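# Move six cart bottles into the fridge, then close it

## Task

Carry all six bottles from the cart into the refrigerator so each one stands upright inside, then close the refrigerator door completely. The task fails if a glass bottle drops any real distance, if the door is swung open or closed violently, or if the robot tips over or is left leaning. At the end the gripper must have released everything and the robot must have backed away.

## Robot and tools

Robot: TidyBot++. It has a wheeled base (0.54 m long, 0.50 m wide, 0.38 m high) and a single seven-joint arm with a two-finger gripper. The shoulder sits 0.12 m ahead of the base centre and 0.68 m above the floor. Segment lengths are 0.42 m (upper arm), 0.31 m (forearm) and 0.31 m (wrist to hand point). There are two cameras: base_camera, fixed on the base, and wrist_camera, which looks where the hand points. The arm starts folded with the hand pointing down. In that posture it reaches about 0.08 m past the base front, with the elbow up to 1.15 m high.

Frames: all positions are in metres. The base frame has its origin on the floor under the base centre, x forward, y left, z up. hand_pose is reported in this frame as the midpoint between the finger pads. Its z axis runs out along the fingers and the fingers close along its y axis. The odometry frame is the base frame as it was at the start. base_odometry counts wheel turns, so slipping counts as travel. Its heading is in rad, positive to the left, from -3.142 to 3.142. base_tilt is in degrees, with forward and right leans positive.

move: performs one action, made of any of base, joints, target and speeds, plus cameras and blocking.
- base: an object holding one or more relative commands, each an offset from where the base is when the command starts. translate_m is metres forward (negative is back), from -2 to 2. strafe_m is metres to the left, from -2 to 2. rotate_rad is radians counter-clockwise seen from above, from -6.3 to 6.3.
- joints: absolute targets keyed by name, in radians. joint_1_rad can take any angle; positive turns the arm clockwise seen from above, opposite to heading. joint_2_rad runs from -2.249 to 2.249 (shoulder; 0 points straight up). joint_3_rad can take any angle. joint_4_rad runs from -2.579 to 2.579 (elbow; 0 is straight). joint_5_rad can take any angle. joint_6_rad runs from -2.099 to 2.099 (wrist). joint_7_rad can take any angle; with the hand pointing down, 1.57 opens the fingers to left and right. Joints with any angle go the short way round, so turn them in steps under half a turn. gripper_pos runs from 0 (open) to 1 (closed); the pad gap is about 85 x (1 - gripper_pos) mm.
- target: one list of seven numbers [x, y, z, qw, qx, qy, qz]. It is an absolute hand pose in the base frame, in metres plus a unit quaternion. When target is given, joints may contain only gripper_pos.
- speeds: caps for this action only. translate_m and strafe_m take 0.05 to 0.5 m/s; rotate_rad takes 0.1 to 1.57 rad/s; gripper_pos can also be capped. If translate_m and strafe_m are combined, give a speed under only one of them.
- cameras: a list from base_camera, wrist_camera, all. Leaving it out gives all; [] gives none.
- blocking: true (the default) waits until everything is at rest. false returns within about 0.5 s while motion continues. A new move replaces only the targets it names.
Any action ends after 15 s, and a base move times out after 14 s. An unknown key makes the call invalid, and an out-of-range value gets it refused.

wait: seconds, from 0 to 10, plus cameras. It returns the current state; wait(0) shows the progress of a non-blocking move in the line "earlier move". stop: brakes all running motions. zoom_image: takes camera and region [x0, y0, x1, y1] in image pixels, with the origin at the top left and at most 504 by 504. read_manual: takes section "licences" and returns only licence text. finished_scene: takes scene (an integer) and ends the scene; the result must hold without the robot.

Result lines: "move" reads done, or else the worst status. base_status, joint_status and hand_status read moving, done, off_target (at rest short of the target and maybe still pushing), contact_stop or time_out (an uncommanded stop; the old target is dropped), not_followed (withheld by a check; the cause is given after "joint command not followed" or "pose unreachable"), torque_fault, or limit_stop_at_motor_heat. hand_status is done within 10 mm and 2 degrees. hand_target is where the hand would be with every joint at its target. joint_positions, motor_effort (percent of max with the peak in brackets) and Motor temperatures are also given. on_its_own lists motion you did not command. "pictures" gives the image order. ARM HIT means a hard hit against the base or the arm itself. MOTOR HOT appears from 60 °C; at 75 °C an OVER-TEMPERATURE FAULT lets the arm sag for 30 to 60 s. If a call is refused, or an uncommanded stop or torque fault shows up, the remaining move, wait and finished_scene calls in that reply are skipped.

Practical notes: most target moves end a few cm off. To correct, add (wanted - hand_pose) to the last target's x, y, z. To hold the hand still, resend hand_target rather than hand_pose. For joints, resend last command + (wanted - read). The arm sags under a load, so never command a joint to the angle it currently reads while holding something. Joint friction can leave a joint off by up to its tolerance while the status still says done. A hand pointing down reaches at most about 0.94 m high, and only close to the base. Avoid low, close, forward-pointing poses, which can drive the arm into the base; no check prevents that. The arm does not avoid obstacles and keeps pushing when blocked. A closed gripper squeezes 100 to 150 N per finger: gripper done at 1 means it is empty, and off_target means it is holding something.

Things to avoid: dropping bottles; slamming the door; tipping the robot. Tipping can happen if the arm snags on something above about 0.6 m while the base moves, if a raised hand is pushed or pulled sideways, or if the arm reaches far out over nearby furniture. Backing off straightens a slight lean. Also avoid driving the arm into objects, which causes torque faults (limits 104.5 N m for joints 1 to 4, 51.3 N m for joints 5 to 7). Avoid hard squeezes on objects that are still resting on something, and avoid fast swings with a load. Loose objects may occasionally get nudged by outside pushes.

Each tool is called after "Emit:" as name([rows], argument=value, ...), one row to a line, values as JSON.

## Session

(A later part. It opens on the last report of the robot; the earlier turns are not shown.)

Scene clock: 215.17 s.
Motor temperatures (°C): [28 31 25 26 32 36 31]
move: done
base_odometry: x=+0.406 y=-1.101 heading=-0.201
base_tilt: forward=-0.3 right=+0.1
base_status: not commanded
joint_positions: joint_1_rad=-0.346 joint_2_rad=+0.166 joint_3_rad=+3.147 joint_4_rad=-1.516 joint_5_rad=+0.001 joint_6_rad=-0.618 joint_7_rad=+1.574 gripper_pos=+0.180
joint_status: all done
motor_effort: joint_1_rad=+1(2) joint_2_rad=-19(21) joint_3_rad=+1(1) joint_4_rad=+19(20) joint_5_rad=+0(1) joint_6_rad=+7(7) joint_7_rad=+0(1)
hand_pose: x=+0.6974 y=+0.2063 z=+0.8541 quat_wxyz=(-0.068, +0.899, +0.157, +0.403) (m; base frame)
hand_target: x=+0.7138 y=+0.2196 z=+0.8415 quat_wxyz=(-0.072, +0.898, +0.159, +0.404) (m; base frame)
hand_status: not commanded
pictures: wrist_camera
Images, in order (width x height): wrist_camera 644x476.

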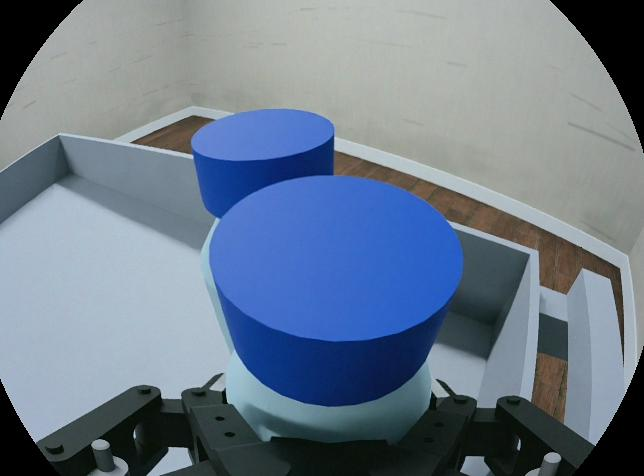

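Emit:
move(joints={"joint_2_rad": 0.25, "joint_4_rad": -1.505, "joint_6_rad": -0.555}, cameras=["wrist_camera"])

Emit:
move(joints={"gripper_pos": 0.4}, cameras=["wrist_camera"])

Scene clock: 216.40 s.
Motor temperatures (°C): [28 31 25 26 32 36 31]
move: done
base_odometry: x=+0.406 y=-1.101 heading=-0.201
base_tilt: forward=-0.3 right=+0.1
base_status: not commanded
joint_positions: joint_1_rad=-0.346 joint_2_rad=+0.180 joint_3_rad=+3.147 joint_4_rad=-1.513 joint_5_rad=+0.001 joint_6_rad=-0.592 joint_7_rad=+1.574 gripper_pos=+0.180
joint_status: all done
motor_effort: joint_1_rad=+0(3) joint_2_rad=-16(19) joint_3_rad=+0(2) joint_4_rad=+16(20) joint_5_rad=+0(1) joint_6_rad=+5(8) joint_7_rad=+0(1)
hand_pose: x=+0.7053 y=+0.2096 z=+0.8535 quat_wxyz=(-0.069, +0.896, +0.156, +0.410) (m; base frame)
hand_target: x=+0.7224 y=+0.2227 z=+0.8222 quat_wxyz=(-0.071, +0.901, +0.160, +0.398) (m; base frame)
hand_status: not commanded
pictures: wrist_camera
Images, in order (width x height): wrist_camera 644x476.

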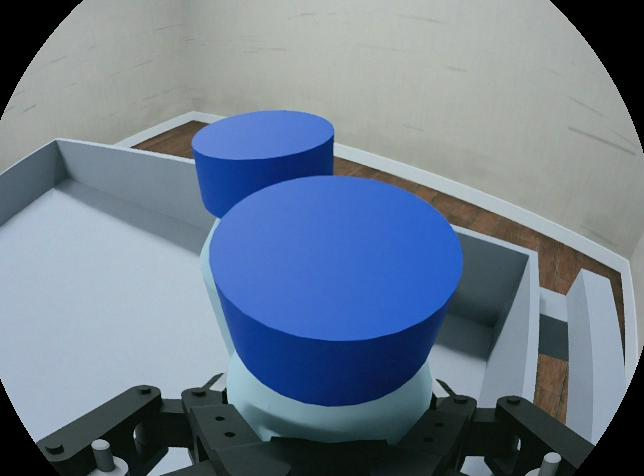

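Scene clock: 217.03 s.
Motor temperatures (°C): [28 31 25 26 32 36 31]
move: off_target
base_odometry: x=+0.406 y=-1.101 heading=-0.201
base_tilt: forward=-0.3 right=+0.1
base_status: not commanded
joint_positions: joint_1_rad=-0.346 joint_2_rad=+0.182 joint_3_rad=+3.147 joint_4_rad=-1.511 joint_5_rad=+0.001 joint_6_rad=-0.590 joint_7_rad=+1.574 gripper_pos=+0.231
joint_status: gripper_pos off_target (ended at +0.231, target +0.400)
motor_effort: joint_1_rad=+1(2) joint_2_rad=-17(17) joint_3_rad=+1(1) joint_4_rad=+16(17) joint_5_rad=+1(1) joint_6_rad=+5(6) joint_7_rad=+1(1)
hand_pose: x=+0.7063 y=+0.2099 z=+0.8539 quat_wxyz=(-0.069, +0.896, +0.156, +0.410) (m; base frame)
hand_target: x=+0.7224 y=+0.2227 z=+0.8222 quat_wxyz=(-0.071, +0.901, +0.160, +0.398) (m; base frame)
hand_status: not commanded
pictures: wrist_camera
Images, in order (width x height): wrist_camera 644x476.

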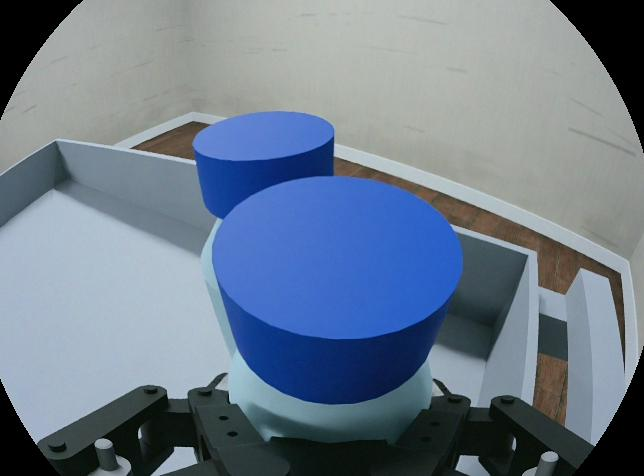

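Emit:
move(joints={"joint_2_rad": 0.2, "joint_4_rad": -1.46, "joint_6_rad": -0.66, "gripper_pos": 0.5}, cameras=["wrist_camera"])

Emit:
move(joints={"joint_2_rad": 0.13, "joint_4_rad": -1.38, "joint_6_rad": -0.84, "gripper_pos": 0.5}, cameras=["wrist_camera"])

Scene clock: 218.20 s.
Motor temperatures (°C): [28 31 25 26 32 36 31]
move: off_target
base_odometry: x=+0.406 y=-1.101 heading=-0.201
base_tilt: forward=-0.3 right=+0.1
base_status: not commanded
joint_positions: joint_1_rad=-0.346 joint_2_rad=+0.183 joint_3_rad=+3.147 joint_4_rad=-1.490 joint_5_rad=+0.001 joint_6_rad=-0.630 joint_7_rad=+1.574 gripper_pos=+0.231
joint_status: gripper_pos off_target (ended at +0.231, target +0.500); the others done
motor_effort: joint_1_rad=+1(2) joint_2_rad=-24(25) joint_3_rad=+0(1) joint_4_rad=+20(21) joint_5_rad=+1(1) joint_6_rad=+6(6) joint_7_rad=+0(1)
hand_pose: x=+0.7038 y=+0.2091 z=+0.8552 quat_wxyz=(-0.068, +0.900, +0.157, +0.401) (m; base frame)
hand_target: x=+0.7050 y=+0.2163 z=+0.8542 quat_wxyz=(-0.070, +0.903, +0.160, +0.393) (m; base frame)
hand_status: not commanded
pictures: wrist_camera
Images, in order (width x height): wrist_camera 644x476.

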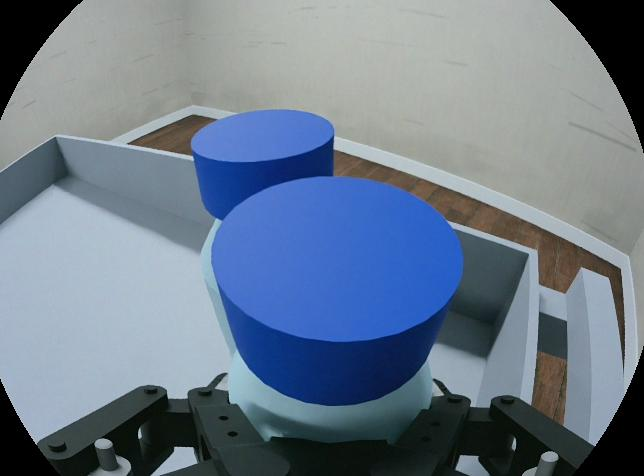

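Scene clock: 219.07 s.
Motor temperatures (°C): [28 31 25 26 32 36 31]
move: off_target
base_odometry: x=+0.406 y=-1.101 heading=-0.201
base_tilt: forward=-0.3 right=+0.1
base_status: not commanded
joint_positions: joint_1_rad=-0.346 joint_2_rad=+0.160 joint_3_rad=+3.147 joint_4_rad=-1.436 joint_5_rad=+0.001 joint_6_rad=-0.804 joint_7_rad=+1.574 gripper_pos=+0.231
joint_status: gripper_pos off_target (ended at +0.231, target +0.500); the others done
motor_effort: joint_1_rad=+1(1) joint_2_rad=-27(28) joint_3_rad=+0(1) joint_4_rad=+23(23) joint_5_rad=+0(1) joint_6_rad=+8(9) joint_7_rad=+0(1)
hand_pose: x=+0.6760 y=+0.1991 z=+0.8598 quat_wxyz=(-0.060, +0.918, +0.160, +0.357) (m; base frame)
hand_target: x=+0.6723 y=+0.2043 z=+0.8994 quat_wxyz=(-0.068, +0.909, +0.161, +0.380) (m; base frame)
hand_status: not commanded
pictures: wrist_camera
Images, in order (width x height): wrist_camera 644x476.

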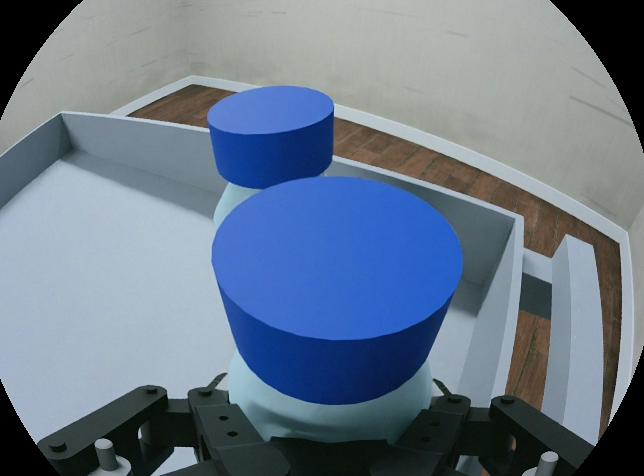

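Emit:
move(joints={"joint_2_rad": 0.08, "joint_4_rad": -1.28, "joint_6_rad": -0.94, "gripper_pos": 0.5}, cameras=["wrist_camera"])

Emit:
move(joints={"joint_2_rad": 0.0, "joint_4_rad": -1.1, "joint_6_rad": -1.22, "gripper_pos": 0.5}, cameras=["wrist_camera"])

Scene clock: 220.80 s.
Motor temperatures (°C): [28 31 25 26 32 36 31]
move: off_target
base_odometry: x=+0.406 y=-1.101 heading=-0.201
base_tilt: forward=-0.3 right=+0.1
base_status: not commanded
joint_positions: joint_1_rad=-0.346 joint_2_rad=+0.103 joint_3_rad=+3.147 joint_4_rad=-1.329 joint_5_rad=+0.001 joint_6_rad=-0.899 joint_7_rad=+1.574 gripper_pos=+0.231
joint_status: gripper_pos off_target (ended at +0.231, target +0.500); the others done
motor_effort: joint_1_rad=+1(1) joint_2_rad=-25(29) joint_3_rad=+0(1) joint_4_rad=+23(25) joint_5_rad=+0(1) joint_6_rad=+8(10) joint_7_rad=+0(1)
hand_pose: x=+0.6654 y=+0.1953 z=+0.9295 quat_wxyz=(-0.066, +0.905, +0.158, +0.389) (m; base frame)
hand_target: x=+0.6566 y=+0.1986 z=+0.9596 quat_wxyz=(-0.072, +0.899, +0.159, +0.402) (m; base frame)
hand_status: not commanded
pictures: wrist_camera
Images, in order (width x height): wrist_camera 644x476.

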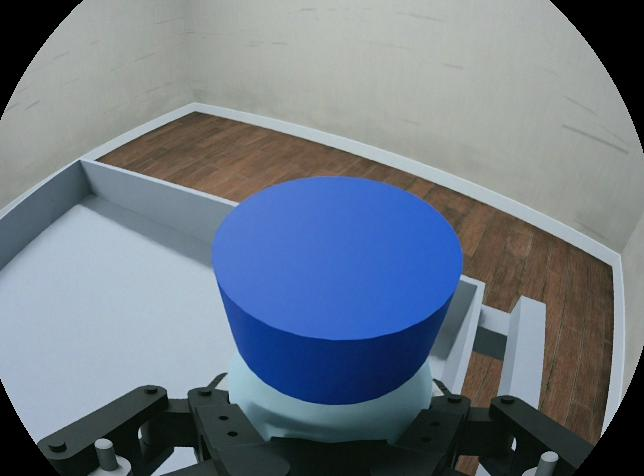

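Scene clock: 222.30 s.
Motor temperatures (°C): [28 31 25 26 32 36 31]
move: off_target
base_odometry: x=+0.406 y=-1.101 heading=-0.201
base_tilt: forward=-0.3 right=+0.1
base_status: not commanded
joint_positions: joint_1_rad=-0.346 joint_2_rad=+0.015 joint_3_rad=+3.147 joint_4_rad=-1.146 joint_5_rad=+0.001 joint_6_rad=-1.176 joint_7_rad=+1.574 gripper_pos=+0.231
joint_status: gripper_pos off_target (ended at +0.231, target +0.500); the others done
motor_effort: joint_1_rad=+1(1) joint_2_rad=-21(28) joint_3_rad=+0(1) joint_4_rad=+22(25) joint_5_rad=+0(1) joint_6_rad=+8(10) joint_7_rad=+1(1)
hand_pose: x=+0.6079 y=+0.1747 z=+1.0119 quat_wxyz=(-0.065, +0.907, +0.158, +0.386) (m; base frame)
hand_target: x=+0.5955 y=+0.1763 z=+1.0331 quat_wxyz=(-0.070, +0.903, +0.160, +0.393) (m; base frame)
hand_status: not commanded
pictures: wrist_camera
Images, in order (width x height): wrist_camera 644x476.

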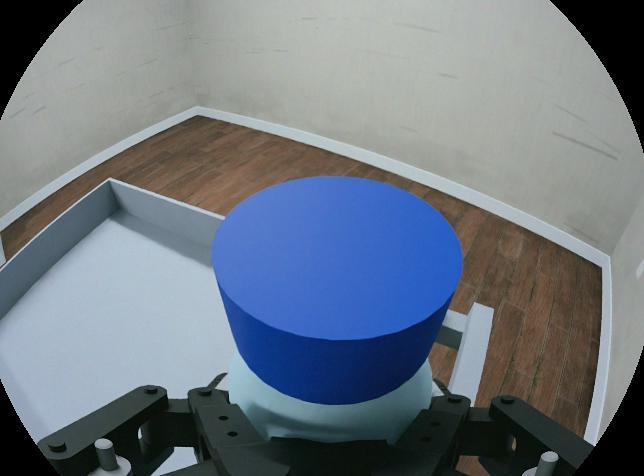

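Emit:
move(base={"translate_m": -0.37, "strafe_m": 0.22}, speeds={"translate_m": 0.35}, cameras=["wrist_camera","base_camera"])

Scene clock: 225.67 s.
Motor temperatures (°C): [28 31 25 26 32 36 31]
move: done
base_odometry: x=+0.088 y=-0.811 heading=-0.201
base_tilt: forward=-0.3 right=+0.1
base_status: done
joint_positions: joint_1_rad=-0.348 joint_2_rad=+0.015 joint_3_rad=+3.146 joint_4_rad=-1.146 joint_5_rad=+0.001 joint_6_rad=-1.181 joint_7_rad=+1.574 gripper_pos=+0.231
joint_status: not commanded
motor_effort: joint_1_rad=+1(3) joint_2_rad=-20(24) joint_3_rad=+0(4) joint_4_rad=+22(23) joint_5_rad=+0(2) joint_6_rad=+9(10) joint_7_rad=+0(1)
hand_pose: x=+0.6063 y=+0.1755 z=+1.0108 quat_wxyz=(-0.065, +0.907, +0.159, +0.384) (m; base frame)
hand_target: x=+0.5955 y=+0.1763 z=+1.0331 quat_wxyz=(-0.070, +0.903, +0.160, +0.393) (m; base frame)
hand_status: not commanded
pictures: base_camera, wrist_camera
Images, in order (width x height): base_camera 644x364, wrist_camera 644x476.

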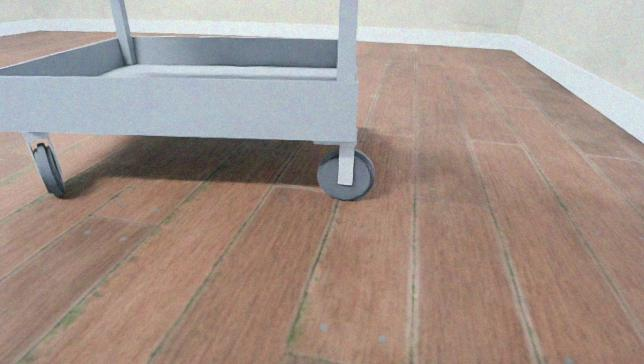

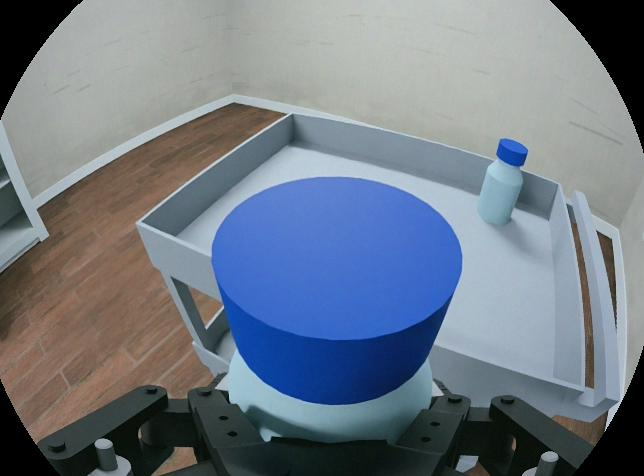

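Emit:
move(base={"translate_m": 0.733, "strafe_m": 1.543, "rotate_rad": 1.289}, speeds={"strafe_m": 0.42, "rotate_rad": 0.6}, joints={"joint_1_rad": 0, "gripper_pos": 0.5}, cameras=["wrist_camera","base_camera"])

Scene clock: 231.37 s.
Motor temperatures (°C): [28 31 25 26 32 36 31]
move: off_target
base_odometry: x=+1.115 y=+0.554 heading=+1.089
base_tilt: forward=-0.3 right=+0.1
base_status: done
joint_positions: joint_1_rad=-0.008 joint_2_rad=+0.017 joint_3_rad=+3.144 joint_4_rad=-1.146 joint_5_rad=+0.001 joint_6_rad=-1.183 joint_7_rad=+1.574 gripper_pos=+0.231
joint_status: gripper_pos off_target (ended at +0.231, target +0.500); the others done
motor_effort: joint_1_rad=+1(4) joint_2_rad=-21(24) joint_3_rad=+0(4) joint_4_rad=+22(23) joint_5_rad=+0(3) joint_6_rad=+9(10) joint_7_rad=+0(1)
hand_pose: x=+0.6372 y=+0.0042 z=+1.0096 quat_wxyz=(+0.000, +0.922, +0.004, +0.388) (m; base frame)
hand_target: x=+0.6271 y=+0.0022 z=+1.0331 quat_wxyz=(+0.000, +0.917, +0.000, +0.399) (m; base frame)
hand_status: not commanded
pictures: base_camera, wrist_camera
Images, in order (width x height): base_camera 644x364, wrist_camera 644x476.

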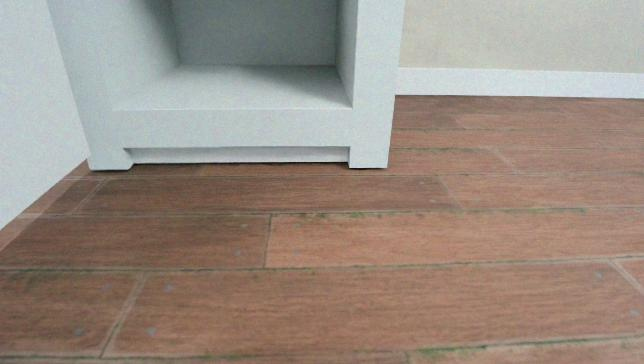

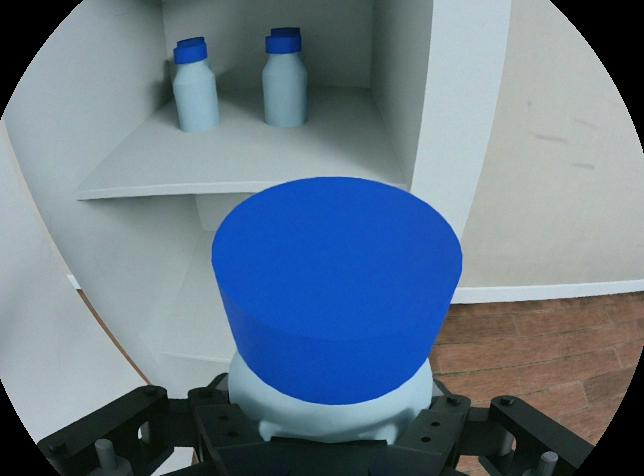

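Emit:
zoom_image(camera="base_camera", region=[340, 140, 420, 190])

Emit:
zoom_image(camera="base_camera", region=[60, 140, 140, 190])

Scaled by 6.300.

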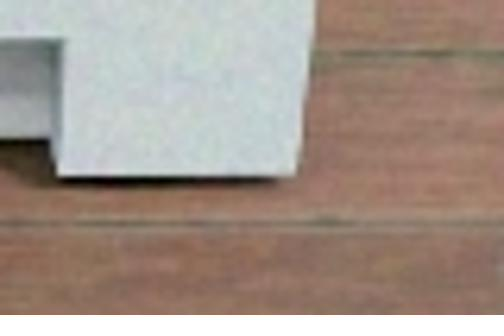

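Scaled by 6.300.

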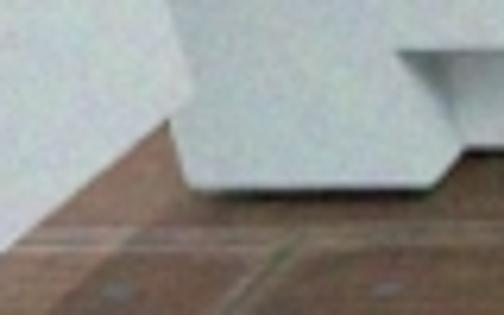

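Emit:
move(base={"translate_m": 0.25, "rotate_rad": 0.008}, speeds={"translate_m": 0.2}, joints={"joint_1_rad": -0.405, "joint_2_rad": 0.36, "joint_4_rad": -0.54, "joint_6_rad": -1.41, "gripper_pos": 0.5}, cameras=["wrist_camera"])

Scene clock: 235.00 s.
Motor temperatures (°C): [28 31 25 27 32 36 31]
move: off_target
base_odometry: x=+1.231 y=+0.776 heading=+1.096
base_tilt: forward=-0.3 right=+0.1
base_status: done
joint_positions: joint_1_rad=-0.392 joint_2_rad=+0.367 joint_3_rad=+3.144 joint_4_rad=-0.592 joint_5_rad=+0.001 joint_6_rad=-1.368 joint_7_rad=+1.574 gripper_pos=+0.231
joint_status: gripper_pos off_target (ended at +0.231, target +0.500); the others done
motor_effort: joint_1_rad=+1(4) joint_2_rad=-32(34) joint_3_rad=+0(3) joint_4_rad=+20(23) joint_5_rad=+0(2) joint_6_rad=+8(11) joint_7_rad=+0(1)
hand_pose: x=+0.7057 y=+0.2427 z=+1.0418 quat_wxyz=(-0.075, +0.900, +0.180, +0.389) (m; base frame)
hand_target: x=+0.6922 y=+0.2480 z=+1.0613 quat_wxyz=(-0.082, +0.896, +0.184, +0.396) (m; base frame)
hand_status: not commanded
pictures: wrist_camera
Images, in order (width x height): wrist_camera 644x476.

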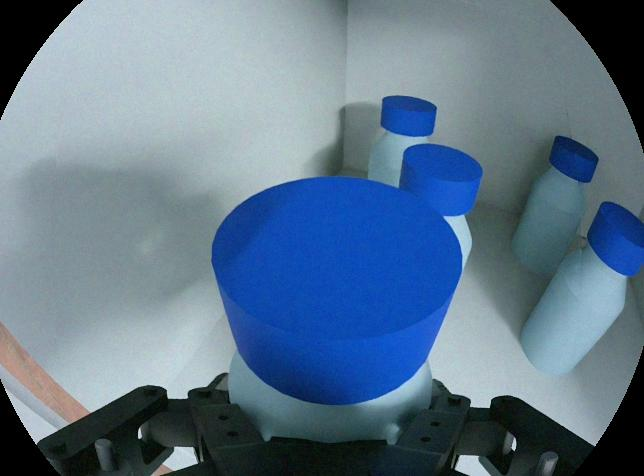

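Emit:
move(joints={"joint_2_rad": 0.335, "joint_4_rad": -0.74, "joint_6_rad": -1.18, "gripper_pos": 0.5}, cameras=["wrist_camera"])

Emit:
move(joints={"joint_2_rad": 0.34, "joint_4_rad": -0.77, "joint_6_rad": -1.14, "gripper_pos": 0.5}, cameras=["wrist_camera"])

Scene clock: 236.63 s.
Motor temperatures (°C): [28 31 25 27 32 36 31]
move: off_target
base_odometry: x=+1.231 y=+0.776 heading=+1.096
base_tilt: forward=-0.3 right=+0.1
base_status: not commanded
joint_positions: joint_1_rad=-0.392 joint_2_rad=+0.363 joint_3_rad=+3.144 joint_4_rad=-0.742 joint_5_rad=+0.001 joint_6_rad=-1.243 joint_7_rad=+1.574 gripper_pos=+0.231
joint_status: gripper_pos off_target (ended at +0.231, target +0.500); the others done
motor_effort: joint_1_rad=+0(1) joint_2_rad=-32(33) joint_3_rad=+0(1) joint_4_rad=+22(23) joint_5_rad=+0(1) joint_6_rad=+8(9) joint_7_rad=+0(1)
hand_pose: x=+0.7216 y=+0.2493 z=+0.9978 quat_wxyz=(-0.073, +0.905, +0.181, +0.379) (m; base frame)
hand_target: x=+0.7211 y=+0.2605 z=+1.0320 quat_wxyz=(-0.087, +0.885, +0.182, +0.420) (m; base frame)
hand_status: not commanded
pictures: wrist_camera
Images, in order (width x height): wrist_camera 644x476.

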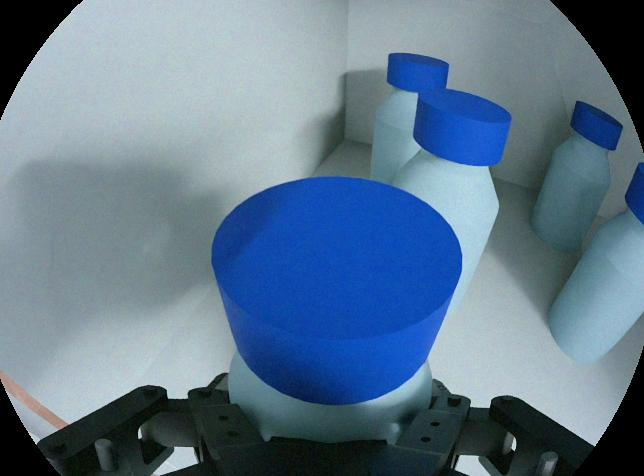

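Scene clock: 237.27 s.
Motor temperatures (°C): [28 31 25 27 32 36 31]
move: off_target
base_odometry: x=+1.231 y=+0.776 heading=+1.096
base_tilt: forward=-0.3 right=+0.1
base_status: not commanded
joint_positions: joint_1_rad=-0.392 joint_2_rad=+0.362 joint_3_rad=+3.144 joint_4_rad=-0.768 joint_5_rad=+0.001 joint_6_rad=-1.197 joint_7_rad=+1.574 gripper_pos=+0.231
joint_status: gripper_pos off_target (ended at +0.231, target +0.500); the others done
motor_effort: joint_1_rad=+1(1) joint_2_rad=-32(33) joint_3_rad=+0(1) joint_4_rad=+22(22) joint_5_rad=+0(0) joint_6_rad=+8(10) joint_7_rad=+0(1)
hand_pose: x=+0.7288 y=+0.2523 z=+0.9954 quat_wxyz=(-0.075, +0.901, +0.180, +0.389) (m; base frame)
hand_target: x=+0.7285 y=+0.2637 z=+1.0227 quat_wxyz=(-0.087, +0.884, +0.182, +0.422) (m; base frame)
hand_status: not commanded
pictures: wrist_camera
Images, in order (width x height): wrist_camera 644x476.

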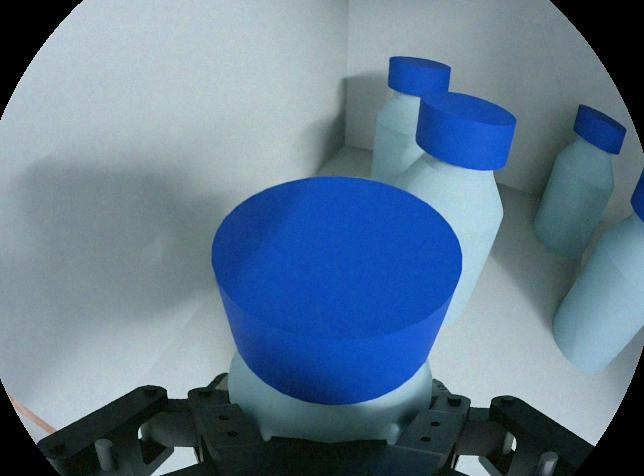

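Emit:
move(joints={"joint_2_rad": 0.345, "joint_4_rad": -0.80, "joint_6_rad": -1.06, "gripper_pos": 0.5}, cameras=["wrist_camera"])

Scene clock: 238.57 s.
Motor temperatures (°C): [28 31 25 27 32 36 31]
move: off_target
base_odometry: x=+1.231 y=+0.776 heading=+1.096
base_tilt: forward=-0.3 right=+0.1
base_status: not commanded
joint_positions: joint_1_rad=-0.392 joint_2_rad=+0.362 joint_3_rad=+3.144 joint_4_rad=-0.805 joint_5_rad=+0.001 joint_6_rad=-1.117 joint_7_rad=+1.574 gripper_pos=+0.231
joint_status: gripper_pos off_target (ended at +0.231, target +0.500); the others done
motor_effort: joint_1_rad=+1(1) joint_2_rad=-32(34) joint_3_rad=+0(0) joint_4_rad=+22(23) joint_5_rad=+0(1) joint_6_rad=+9(9) joint_7_rad=+0(1)
hand_pose: x=+0.7415 y=+0.2575 z=+0.9948 quat_wxyz=(-0.079, +0.892, +0.178, +0.408) (m; base frame)
hand_target: x=+0.7425 y=+0.2697 z=+1.0232 quat_wxyz=(-0.092, +0.874, +0.180, +0.442) (m; base frame)
hand_status: not commanded
pictures: wrist_camera
Images, in order (width x height): wrist_camera 644x476.

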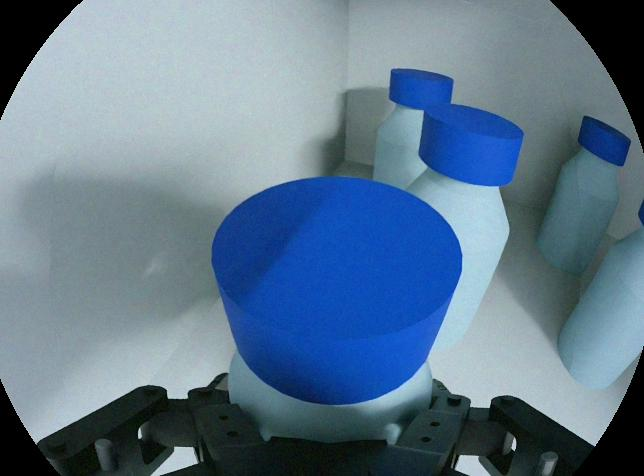

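Emit:
move(joints={"joint_2_rad": 0.355, "joint_4_rad": -0.84, "joint_6_rad": -1.035, "gripper_pos": 0.5}, cameras=["wrist_camera"])

Scene clock: 239.70 s.
Motor temperatures (°C): [28 31 25 27 32 36 31]
move: off_target
base_odometry: x=+1.231 y=+0.776 heading=+1.096
base_tilt: forward=-0.3 right=+0.1
base_status: not commanded
joint_positions: joint_1_rad=-0.392 joint_2_rad=+0.356 joint_3_rad=+3.144 joint_4_rad=-0.826 joint_5_rad=+0.001 joint_6_rad=-1.089 joint_7_rad=+1.574 gripper_pos=+0.231
joint_status: gripper_pos off_target (ended at +0.231, target +0.500); the others done
motor_effort: joint_1_rad=+1(1) joint_2_rad=-28(33) joint_3_rad=+0(0) joint_4_rad=+20(23) joint_5_rad=+0(1) joint_6_rad=+8(9) joint_7_rad=+0(1)
hand_pose: x=+0.7432 y=+0.2582 z=+0.9947 quat_wxyz=(-0.080, +0.889, +0.178, +0.414) (m; base frame)
hand_target: x=+0.7475 y=+0.2718 z=+1.0010 quat_wxyz=(-0.089, +0.880, +0.181, +0.431) (m; base frame)
hand_status: not commanded
pictures: wrist_camera
Images, in order (width x height): wrist_camera 644x476.

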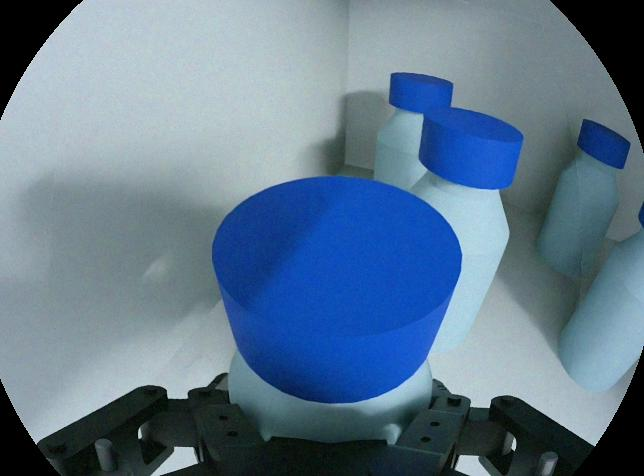

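Emit:
move(joints={"joint_2_rad": 0.36, "joint_4_rad": -0.86, "joint_6_rad": -1.035, "gripper_pos": 0.5}, cameras=[])

Scene clock: 240.50 s.
Motor temperatures (°C): [28 31 25 27 32 36 31]
move: off_target
base_odometry: x=+1.231 y=+0.776 heading=+1.096
base_tilt: forward=-0.3 right=+0.1
base_status: not commanded
joint_positions: joint_1_rad=-0.392 joint_2_rad=+0.352 joint_3_rad=+3.144 joint_4_rad=-0.835 joint_5_rad=+0.001 joint_6_rad=-1.080 joint_7_rad=+1.574 gripper_pos=+0.231
joint_status: gripper_pos off_target (ended at +0.231, target +0.500); the others done
motor_effort: joint_1_rad=+0(1) joint_2_rad=-25(27) joint_3_rad=+0(1) joint_4_rad=+18(19) joint_5_rad=+0(1) joint_6_rad=+7(8) joint_7_rad=+0(0)
hand_pose: x=+0.7432 y=+0.2582 z=+0.9945 quat_wxyz=(-0.081, +0.888, +0.177, +0.415) (m; base frame)
hand_target: x=+0.7474 y=+0.2718 z=+0.9869 quat_wxyz=(-0.087, +0.885, +0.182, +0.420) (m; base frame)
hand_status: not commanded
pictures: none
No camera images: "cameras" was empty.

Contact. Release and back off.

Emit:
move(joints={"gripper_pos": 0.13}, cameras=["wrist_camera"])

Emit:
move(base={"translate_m": -0.12, "strafe_m": -0.047}, speeds={"translate_m": 0.1}, cameras=["wrist_camera"])

Scene clock: 241.60 s.
Motor temperatures (°C): [28 31 25 27 32 36 31]
move: done
base_odometry: x=+1.231 y=+0.776 heading=+1.096
base_tilt: forward=-0.3 right=+0.1
base_status: not commanded
joint_positions: joint_1_rad=-0.392 joint_2_rad=+0.352 joint_3_rad=+3.144 joint_4_rad=-0.841 joint_5_rad=+0.001 joint_6_rad=-1.076 joint_7_rad=+1.574 gripper_pos=+0.130
joint_status: all done
motor_effort: joint_1_rad=+0(1) joint_2_rad=-28(28) joint_3_rad=+0(1) joint_4_rad=+19(19) joint_5_rad=+0(1) joint_6_rad=+6(8) joint_7_rad=+0(1)
hand_pose: x=+0.7435 y=+0.2583 z=+0.9926 quat_wxyz=(-0.080, +0.889, +0.177, +0.415) (m; base frame)
hand_target: x=+0.7474 y=+0.2718 z=+0.9869 quat_wxyz=(-0.087, +0.885, +0.182, +0.420) (m; base frame)
hand_status: not commanded
pictures: wrist_camera
Images, in order (width x height): wrist_camera 644x476.

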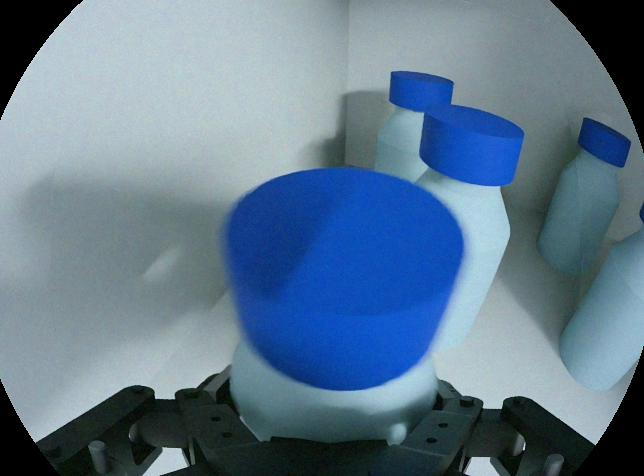

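Scene clock: 243.47 s.
Motor temperatures (°C): [28 31 25 26 32 36 31]
move: done
base_odometry: x=+1.218 y=+0.647 heading=+1.096
base_tilt: forward=-0.3 right=+0.1
base_status: done
joint_positions: joint_1_rad=-0.395 joint_2_rad=+0.351 joint_3_rad=+3.144 joint_4_rad=-0.842 joint_5_rad=+0.001 joint_6_rad=-1.075 joint_7_rad=+1.574 gripper_pos=+0.130
joint_status: not commanded
motor_effort: joint_1_rad=+1(3) joint_2_rad=-28(31) joint_3_rad=+0(2) joint_4_rad=+19(20) joint_5_rad=+0(1) joint_6_rad=+5(7) joint_7_rad=+0(1)
hand_pose: x=+0.7426 y=+0.2597 z=+0.9931 quat_wxyz=(-0.081, +0.888, +0.178, +0.415) (m; base frame)
hand_target: x=+0.7474 y=+0.2718 z=+0.9869 quat_wxyz=(-0.087, +0.885, +0.182, +0.420) (m; base frame)
hand_status: not commanded
pictures: wrist_camera
Images, in order (width x height): wrist_camera 644x476.

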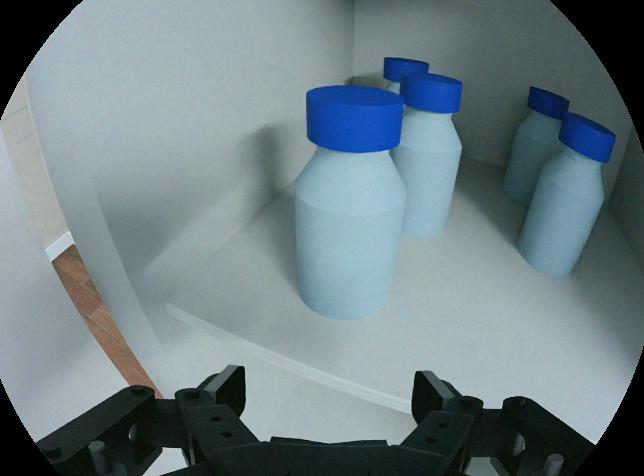

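Emit:
move(base={"translate_m": -0.25}, speeds={"translate_m": 0.4}, cameras=[])

Emit:
move(base={"translate_m": -1.341, "strafe_m": 0.214, "rotate_rad": -1.456}, speeds={"rotate_rad": 0.7}, joints={"joint_1_rad": 0, "joint_2_rad": -0.1, "joint_4_rad": -1.3, "joint_6_rad": -1.15}, cameras=["wrist_camera","base_camera"])

Scene clock: 248.37 s.
Motor temperatures (°C): [28 31 25 26 32 36 31]
move: done
base_odometry: x=+1.104 y=+0.425 heading=+1.097
base_tilt: forward=-0.3 right=+0.1
base_status: done
joint_positions: joint_1_rad=-0.399 joint_2_rad=+0.345 joint_3_rad=+3.144 joint_4_rad=-0.843 joint_5_rad=+0.001 joint_6_rad=-1.074 joint_7_rad=+1.574 gripper_pos=+0.130
joint_status: not commanded
motor_effort: joint_1_rad=+1(2) joint_2_rad=-28(31) joint_3_rad=+0(2) joint_4_rad=+19(20) joint_5_rad=+0(1) joint_6_rad=+6(7) joint_7_rad=+0(1)
hand_pose: x=+0.7400 y=+0.2614 z=+0.9966 quat_wxyz=(-0.082, +0.887, +0.180, +0.418) (m; base frame)
hand_target: x=+0.7474 y=+0.2718 z=+0.9869 quat_wxyz=(-0.087, +0.885, +0.182, +0.420) (m; base frame)
hand_status: not commanded
pictures: none
No camera images: "cameras" was empty.

Scene clock: 252.23 s.
Motor temperatures (°C): [28 31 25 26 32 36 31]
move: done
base_odometry: x=+0.302 y=-0.671 heading=-0.360
base_tilt: forward=-0.3 right=+0.1
base_status: done
joint_positions: joint_1_rad=-0.001 joint_2_rad=-0.105 joint_3_rad=+3.144 joint_4_rad=-1.280 joint_5_rad=+0.001 joint_6_rad=-1.096 joint_7_rad=+1.574 gripper_pos=+0.130
joint_status: all done
motor_effort: joint_1_rad=+1(5) joint_2_rad=-14(33) joint_3_rad=+0(3) joint_4_rad=+19(20) joint_5_rad=+0(2) joint_6_rad=+6(7) joint_7_rad=+0(1)
hand_pose: x=+0.6029 y=+0.0005 z=+1.0207 quat_wxyz=(+0.001, +0.907, +0.001, +0.422) (m; base frame)
hand_target: x=+0.5915 y=+0.0022 z=+0.9956 quat_wxyz=(+0.000, +0.923, +0.000, +0.386) (m; base frame)
hand_status: not commanded
pictures: base_camera, wrist_camera
Images, in order (width x height): base_camera 644x364, wrist_camera 644x476.

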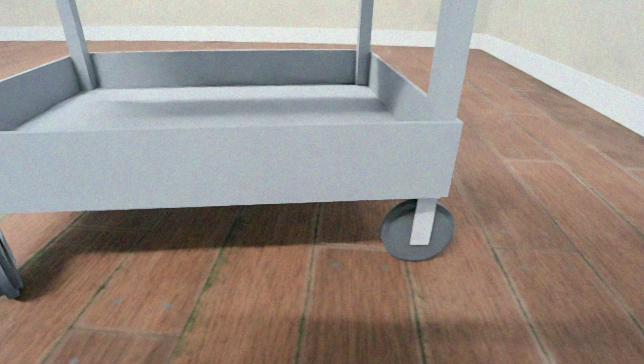

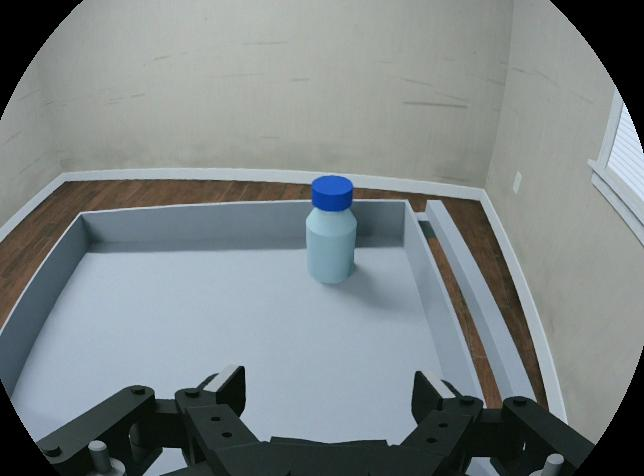

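Emit:
move(base={"translate_m": 0.185, "strafe_m": -0.004}, speeds={"translate_m": 0.2}, joints={"joint_2_rad": -0.112, "joint_4_rad": -1.647, "joint_6_rad": -0.734, "gripper_pos": 0.14}, cameras=["wrist_camera","base_camera"])

Scene clock: 254.80 s.
Motor temperatures (°C): [28 31 25 26 32 36 31]
move: done
base_odometry: x=+0.473 y=-0.740 heading=-0.361
base_tilt: forward=-0.3 right=+0.1
base_status: done
joint_positions: joint_1_rad=-0.001 joint_2_rad=-0.113 joint_3_rad=+3.144 joint_4_rad=-1.628 joint_5_rad=+0.001 joint_6_rad=-0.781 joint_7_rad=+1.574 gripper_pos=+0.140
joint_status: all done
motor_effort: joint_1_rad=+0(1) joint_2_rad=-13(18) joint_3_rad=+0(1) joint_4_rad=+20(20) joint_5_rad=+0(1) joint_6_rad=+6(7) joint_7_rad=+0(1)
hand_pose: x=+0.6184 y=+0.0006 z=+0.9109 quat_wxyz=(+0.001, +0.912, +0.001, +0.410) (m; base frame)
hand_target: x=+0.6246 y=+0.0022 z=+0.9111 quat_wxyz=(+0.000, +0.906, +0.000, +0.423) (m; base frame)
hand_status: not commanded
pictures: base_camera, wrist_camera
Images, in order (width x height): base_camera 644x364, wrist_camera 644x476.

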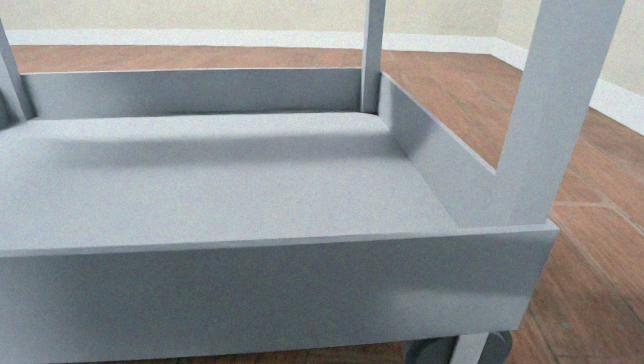

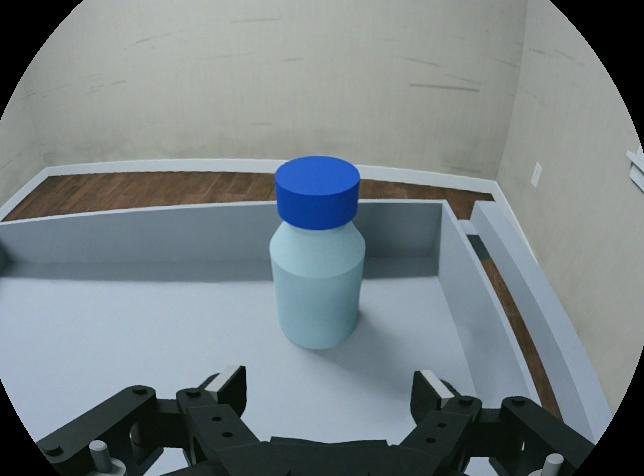

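Emit:
move(base={"translate_m": 0.027, "strafe_m": 0.005}, speeds={"translate_m": 0.1}, joints={"joint_2_rad": 0.0, "joint_4_rad": -1.63, "joint_6_rad": -0.68}, cameras=["wrist_camera"])

Emit:
move(joints={"joint_2_rad": 0.06, "joint_4_rad": -1.61, "joint_6_rad": -0.65}, cameras=["wrist_camera"])

Scene clock: 256.53 s.
Motor temperatures (°C): [28 31 25 26 32 36 31]
move: done
base_odometry: x=+0.501 y=-0.745 heading=-0.361
base_tilt: forward=-0.3 right=+0.1
base_status: done
joint_positions: joint_1_rad=-0.001 joint_2_rad=-0.005 joint_3_rad=+3.144 joint_4_rad=-1.628 joint_5_rad=+0.001 joint_6_rad=-0.724 joint_7_rad=+1.574 gripper_pos=+0.140
joint_status: all done
motor_effort: joint_1_rad=+1(1) joint_2_rad=-18(21) joint_3_rad=+0(1) joint_4_rad=+20(21) joint_5_rad=+0(1) joint_6_rad=+6(7) joint_7_rad=+1(1)
hand_pose: x=+0.6528 y=+0.0006 z=+0.8679 quat_wxyz=(+0.001, +0.922, +0.001, +0.387) (m; base frame)
hand_target: x=+0.6628 y=+0.0022 z=+0.8742 quat_wxyz=(+0.000, +0.915, +0.000, +0.404) (m; base frame)
hand_status: not commanded
pictures: wrist_camera
Images, in order (width x height): wrist_camera 644x476.

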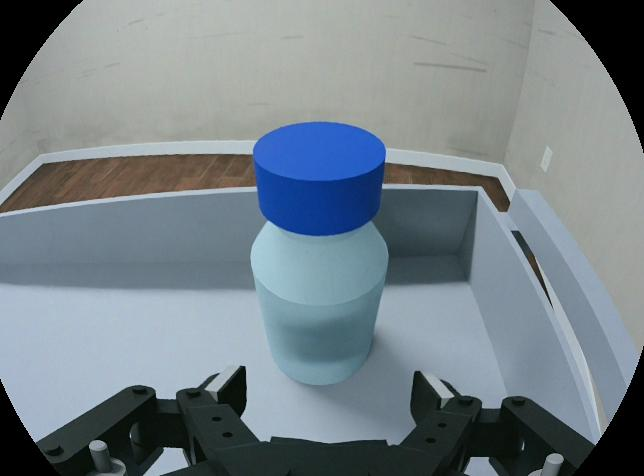

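Scene clock: 257.37 s.
Motor temperatures (°C): [28 31 25 26 32 36 31]
move: done
base_odometry: x=+0.501 y=-0.745 heading=-0.361
base_tilt: forward=-0.3 right=+0.1
base_status: not commanded
joint_positions: joint_1_rad=-0.001 joint_2_rad=+0.043 joint_3_rad=+3.144 joint_4_rad=-1.627 joint_5_rad=+0.001 joint_6_rad=-0.694 joint_7_rad=+1.574 gripper_pos=+0.140
joint_status: all done
motor_effort: joint_1_rad=+0(1) joint_2_rad=-18(21) joint_3_rad=+1(1) joint_4_rad=+19(20) joint_5_rad=+0(1) joint_6_rad=+5(6) joint_7_rad=+1(1)
hand_pose: x=+0.6683 y=+0.0006 z=+0.8494 quat_wxyz=(+0.001, +0.925, +0.001, +0.379) (m; base frame)
hand_target: x=+0.6850 y=+0.0022 z=+0.8587 quat_wxyz=(-0.001, +0.917, +0.000, +0.399) (m; base frame)
hand_status: not commanded
pictures: wrist_camera
Images, in order (width x height): wrist_camera 644x476.

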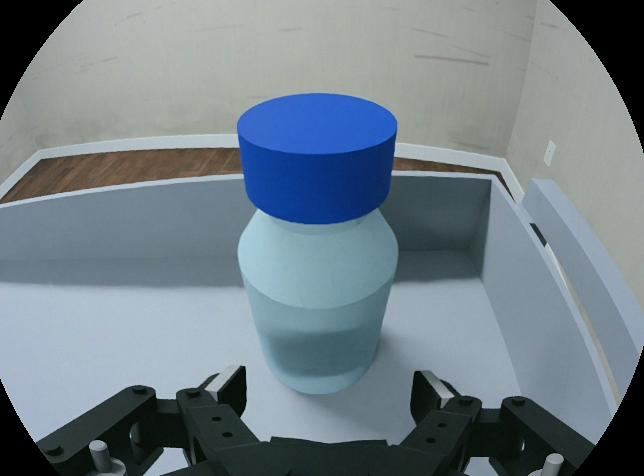

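Emit:
move(base={"strafe_m": 0.003}, joints={"joint_2_rad": 0.15, "joint_4_rad": -1.55, "joint_6_rad": -0.615}, cameras=["wrist_camera"])

Scene clock: 258.57 s.
Motor temperatures (°C): [28 31 25 26 32 36 31]
move: done
base_odometry: x=+0.502 y=-0.743 heading=-0.361
base_tilt: forward=-0.3 right=+0.1
base_status: done
joint_positions: joint_1_rad=-0.002 joint_2_rad=+0.129 joint_3_rad=+3.143 joint_4_rad=-1.577 joint_5_rad=+0.001 joint_6_rad=-0.659 joint_7_rad=+1.574 gripper_pos=+0.140
joint_status: all done
motor_effort: joint_1_rad=+0(4) joint_2_rad=-21(24) joint_3_rad=+0(4) joint_4_rad=+19(21) joint_5_rad=+0(2) joint_6_rad=+6(7) joint_7_rad=+0(1)
hand_pose: x=+0.7029 y=+0.0012 z=+0.8348 quat_wxyz=(+0.001, +0.925, +0.002, +0.379) (m; base frame)
hand_target: x=+0.7226 y=+0.0023 z=+0.8465 quat_wxyz=(-0.001, +0.916, +0.000, +0.402) (m; base frame)
hand_status: not commanded
pictures: wrist_camera
Images, in order (width x height): wrist_camera 644x476.

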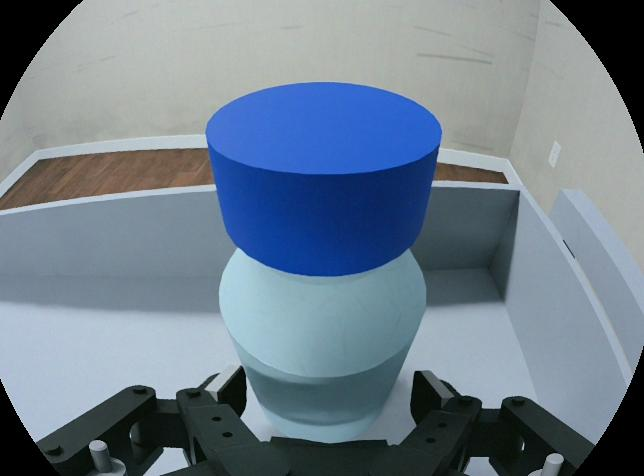

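Emit:
move(joints={"joint_2_rad": 0.185, "joint_4_rad": -1.51, "joint_6_rad": -0.62}, cameras=["wrist_camera"])

Scene clock: 259.57 s.
Motor temperatures (°C): [28 31 25 26 32 36 31]
move: done
base_odometry: x=+0.502 y=-0.743 heading=-0.361
base_tilt: forward=-0.3 right=+0.1
base_status: not commanded
joint_positions: joint_1_rad=-0.002 joint_2_rad=+0.158 joint_3_rad=+3.143 joint_4_rad=-1.538 joint_5_rad=+0.001 joint_6_rad=-0.658 joint_7_rad=+1.574 gripper_pos=+0.140
joint_status: all done
motor_effort: joint_1_rad=+2(3) joint_2_rad=-23(23) joint_3_rad=+2(2) joint_4_rad=+20(20) joint_5_rad=+0(1) joint_6_rad=+7(7) joint_7_rad=+1(1)
hand_pose: x=+0.7176 y=+0.0013 z=+0.8383 quat_wxyz=(+0.001, +0.924, +0.002, +0.384) (m; base frame)
hand_target: x=+0.7373 y=+0.0023 z=+0.8456 quat_wxyz=(-0.001, +0.916, +0.000, +0.402) (m; base frame)
hand_status: not commanded
pictures: wrist_camera
Images, in order (width x height): wrist_camera 644x476.

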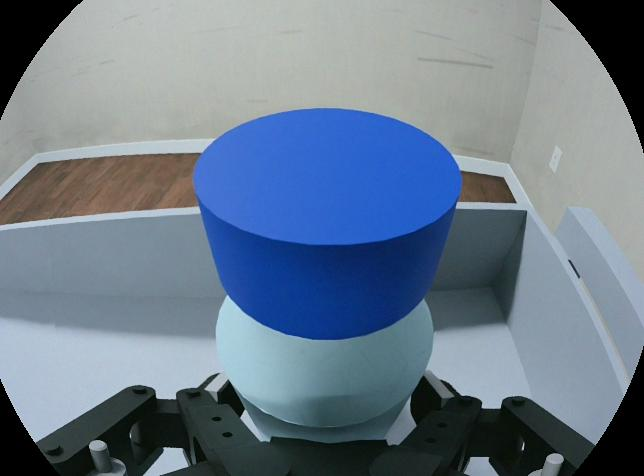

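Emit:
move(joints={"joint_2_rad": 0.205, "joint_4_rad": -1.50, "joint_6_rad": -0.61}, cameras=[])

Emit:
move(joints={"gripper_pos": 0.4}, cameras=["wrist_camera"])

Scene clock: 260.53 s.
Motor temperatures (°C): [28 31 25 26 32 36 31]
move: done
base_odometry: x=+0.502 y=-0.743 heading=-0.361
base_tilt: forward=-0.3 right=+0.1
base_status: not commanded
joint_positions: joint_1_rad=-0.002 joint_2_rad=+0.170 joint_3_rad=+3.143 joint_4_rad=-1.528 joint_5_rad=+0.001 joint_6_rad=-0.653 joint_7_rad=+1.574 gripper_pos=+0.140
joint_status: all done
motor_effort: joint_1_rad=+0(3) joint_2_rad=-22(23) joint_3_rad=+0(2) joint_4_rad=+20(20) joint_5_rad=+0(1) joint_6_rad=+7(7) joint_7_rad=+0(1)
hand_pose: x=+0.7231 y=+0.0014 z=+0.8375 quat_wxyz=(+0.001, +0.923, +0.002, +0.385) (m; base frame)
hand_target: x=+0.7452 y=+0.0023 z=+0.8408 quat_wxyz=(-0.001, +0.916, +0.000, +0.402) (m; base frame)
hand_status: not commanded
pictures: none
No camera images: "cameras" was empty.

Scene clock: 261.20 s.
Motor temperatures (°C): [28 31 25 26 32 36 31]
move: off_target
base_odometry: x=+0.502 y=-0.743 heading=-0.361
base_tilt: forward=-0.3 right=+0.1
base_status: not commanded
joint_positions: joint_1_rad=-0.002 joint_2_rad=+0.172 joint_3_rad=+3.143 joint_4_rad=-1.526 joint_5_rad=+0.001 joint_6_rad=-0.652 joint_7_rad=+1.574 gripper_pos=+0.244
joint_status: gripper_pos off_target (ended at +0.244, target +0.400)
motor_effort: joint_1_rad=+0(3) joint_2_rad=-20(24) joint_3_rad=+0(3) joint_4_rad=+19(21) joint_5_rad=+1(1) joint_6_rad=+7(8) joint_7_rad=+0(1)
hand_pose: x=+0.7244 y=+0.0016 z=+0.8381 quat_wxyz=(+0.001, +0.923, +0.002, +0.386) (m; base frame)
hand_target: x=+0.7452 y=+0.0023 z=+0.8408 quat_wxyz=(-0.001, +0.916, +0.000, +0.402) (m; base frame)
hand_status: not commanded
pictures: wrist_camera
Images, in order (width x height): wrist_camera 644x476.

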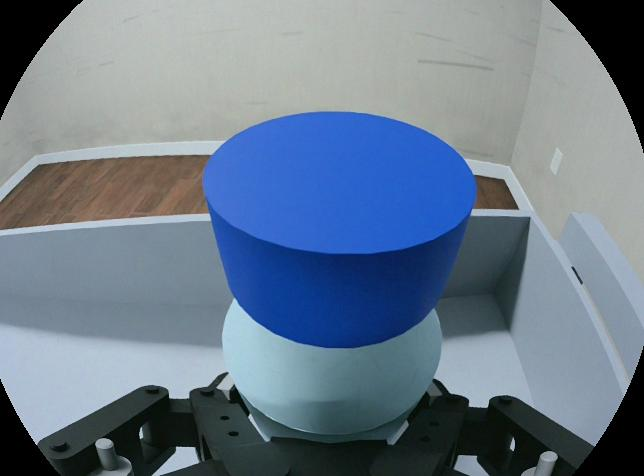

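Emit:
move(joints={"joint_2_rad": 0.10, "joint_4_rad": -1.28, "joint_6_rad": -0.93, "gripper_pos": 0.5}, cameras=[])

Emit:
move(joints={"joint_2_rad": 0.0, "joint_4_rad": -1.1, "joint_6_rad": -1.22, "gripper_pos": 0.5}, cameras=["wrist_camera"])

Scene clock: 263.13 s.
Motor temperatures (°C): [28 31 25 26 32 36 31]
move: off_target
base_odometry: x=+0.502 y=-0.743 heading=-0.361
base_tilt: forward=-0.3 right=+0.1
base_status: not commanded
joint_positions: joint_1_rad=-0.002 joint_2_rad=+0.123 joint_3_rad=+3.143 joint_4_rad=-1.330 joint_5_rad=+0.001 joint_6_rad=-0.888 joint_7_rad=+1.574 gripper_pos=+0.244
joint_status: gripper_pos off_target (ended at +0.244, target +0.500); the others done
motor_effort: joint_1_rad=+1(1) joint_2_rad=-26(31) joint_3_rad=+1(1) joint_4_rad=+24(25) joint_5_rad=+0(1) joint_6_rad=+9(10) joint_7_rad=+0(1)
hand_pose: x=+0.7062 y=+0.0015 z=+0.9193 quat_wxyz=(+0.001, +0.921, +0.002, +0.389) (m; base frame)
hand_target: x=+0.6997 y=+0.0022 z=+0.9504 quat_wxyz=(-0.001, +0.915, +0.000, +0.404) (m; base frame)
hand_status: not commanded
pictures: none
No camera images: "cameras" was empty.

Scene clock: 264.63 s.
Motor temperatures (°C): [28 31 25 27 32 36 31]
move: off_target
base_odometry: x=+0.502 y=-0.743 heading=-0.361
base_tilt: forward=-0.3 right=+0.1
base_status: not commanded
joint_positions: joint_1_rad=-0.002 joint_2_rad=+0.014 joint_3_rad=+3.143 joint_4_rad=-1.146 joint_5_rad=+0.001 joint_6_rad=-1.177 joint_7_rad=+1.574 gripper_pos=+0.244
joint_status: gripper_pos off_target (ended at +0.244, target +0.500); the others done
motor_effort: joint_1_rad=+0(1) joint_2_rad=-20(29) joint_3_rad=+0(1) joint_4_rad=+22(26) joint_5_rad=+0(1) joint_6_rad=+9(10) joint_7_rad=+1(1)
hand_pose: x=+0.6374 y=+0.0014 z=+1.0122 quat_wxyz=(+0.001, +0.920, +0.002, +0.392) (m; base frame)
hand_target: x=+0.6271 y=+0.0022 z=+1.0332 quat_wxyz=(+0.000, +0.917, +0.000, +0.399) (m; base frame)
hand_status: not commanded
pictures: wrist_camera
Images, in order (width x height): wrist_camera 644x476.

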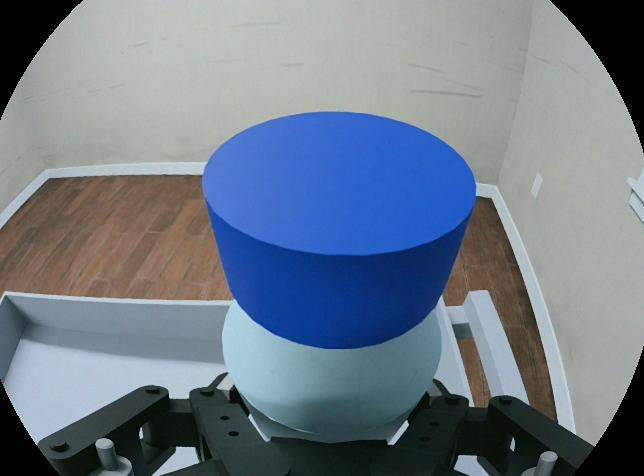

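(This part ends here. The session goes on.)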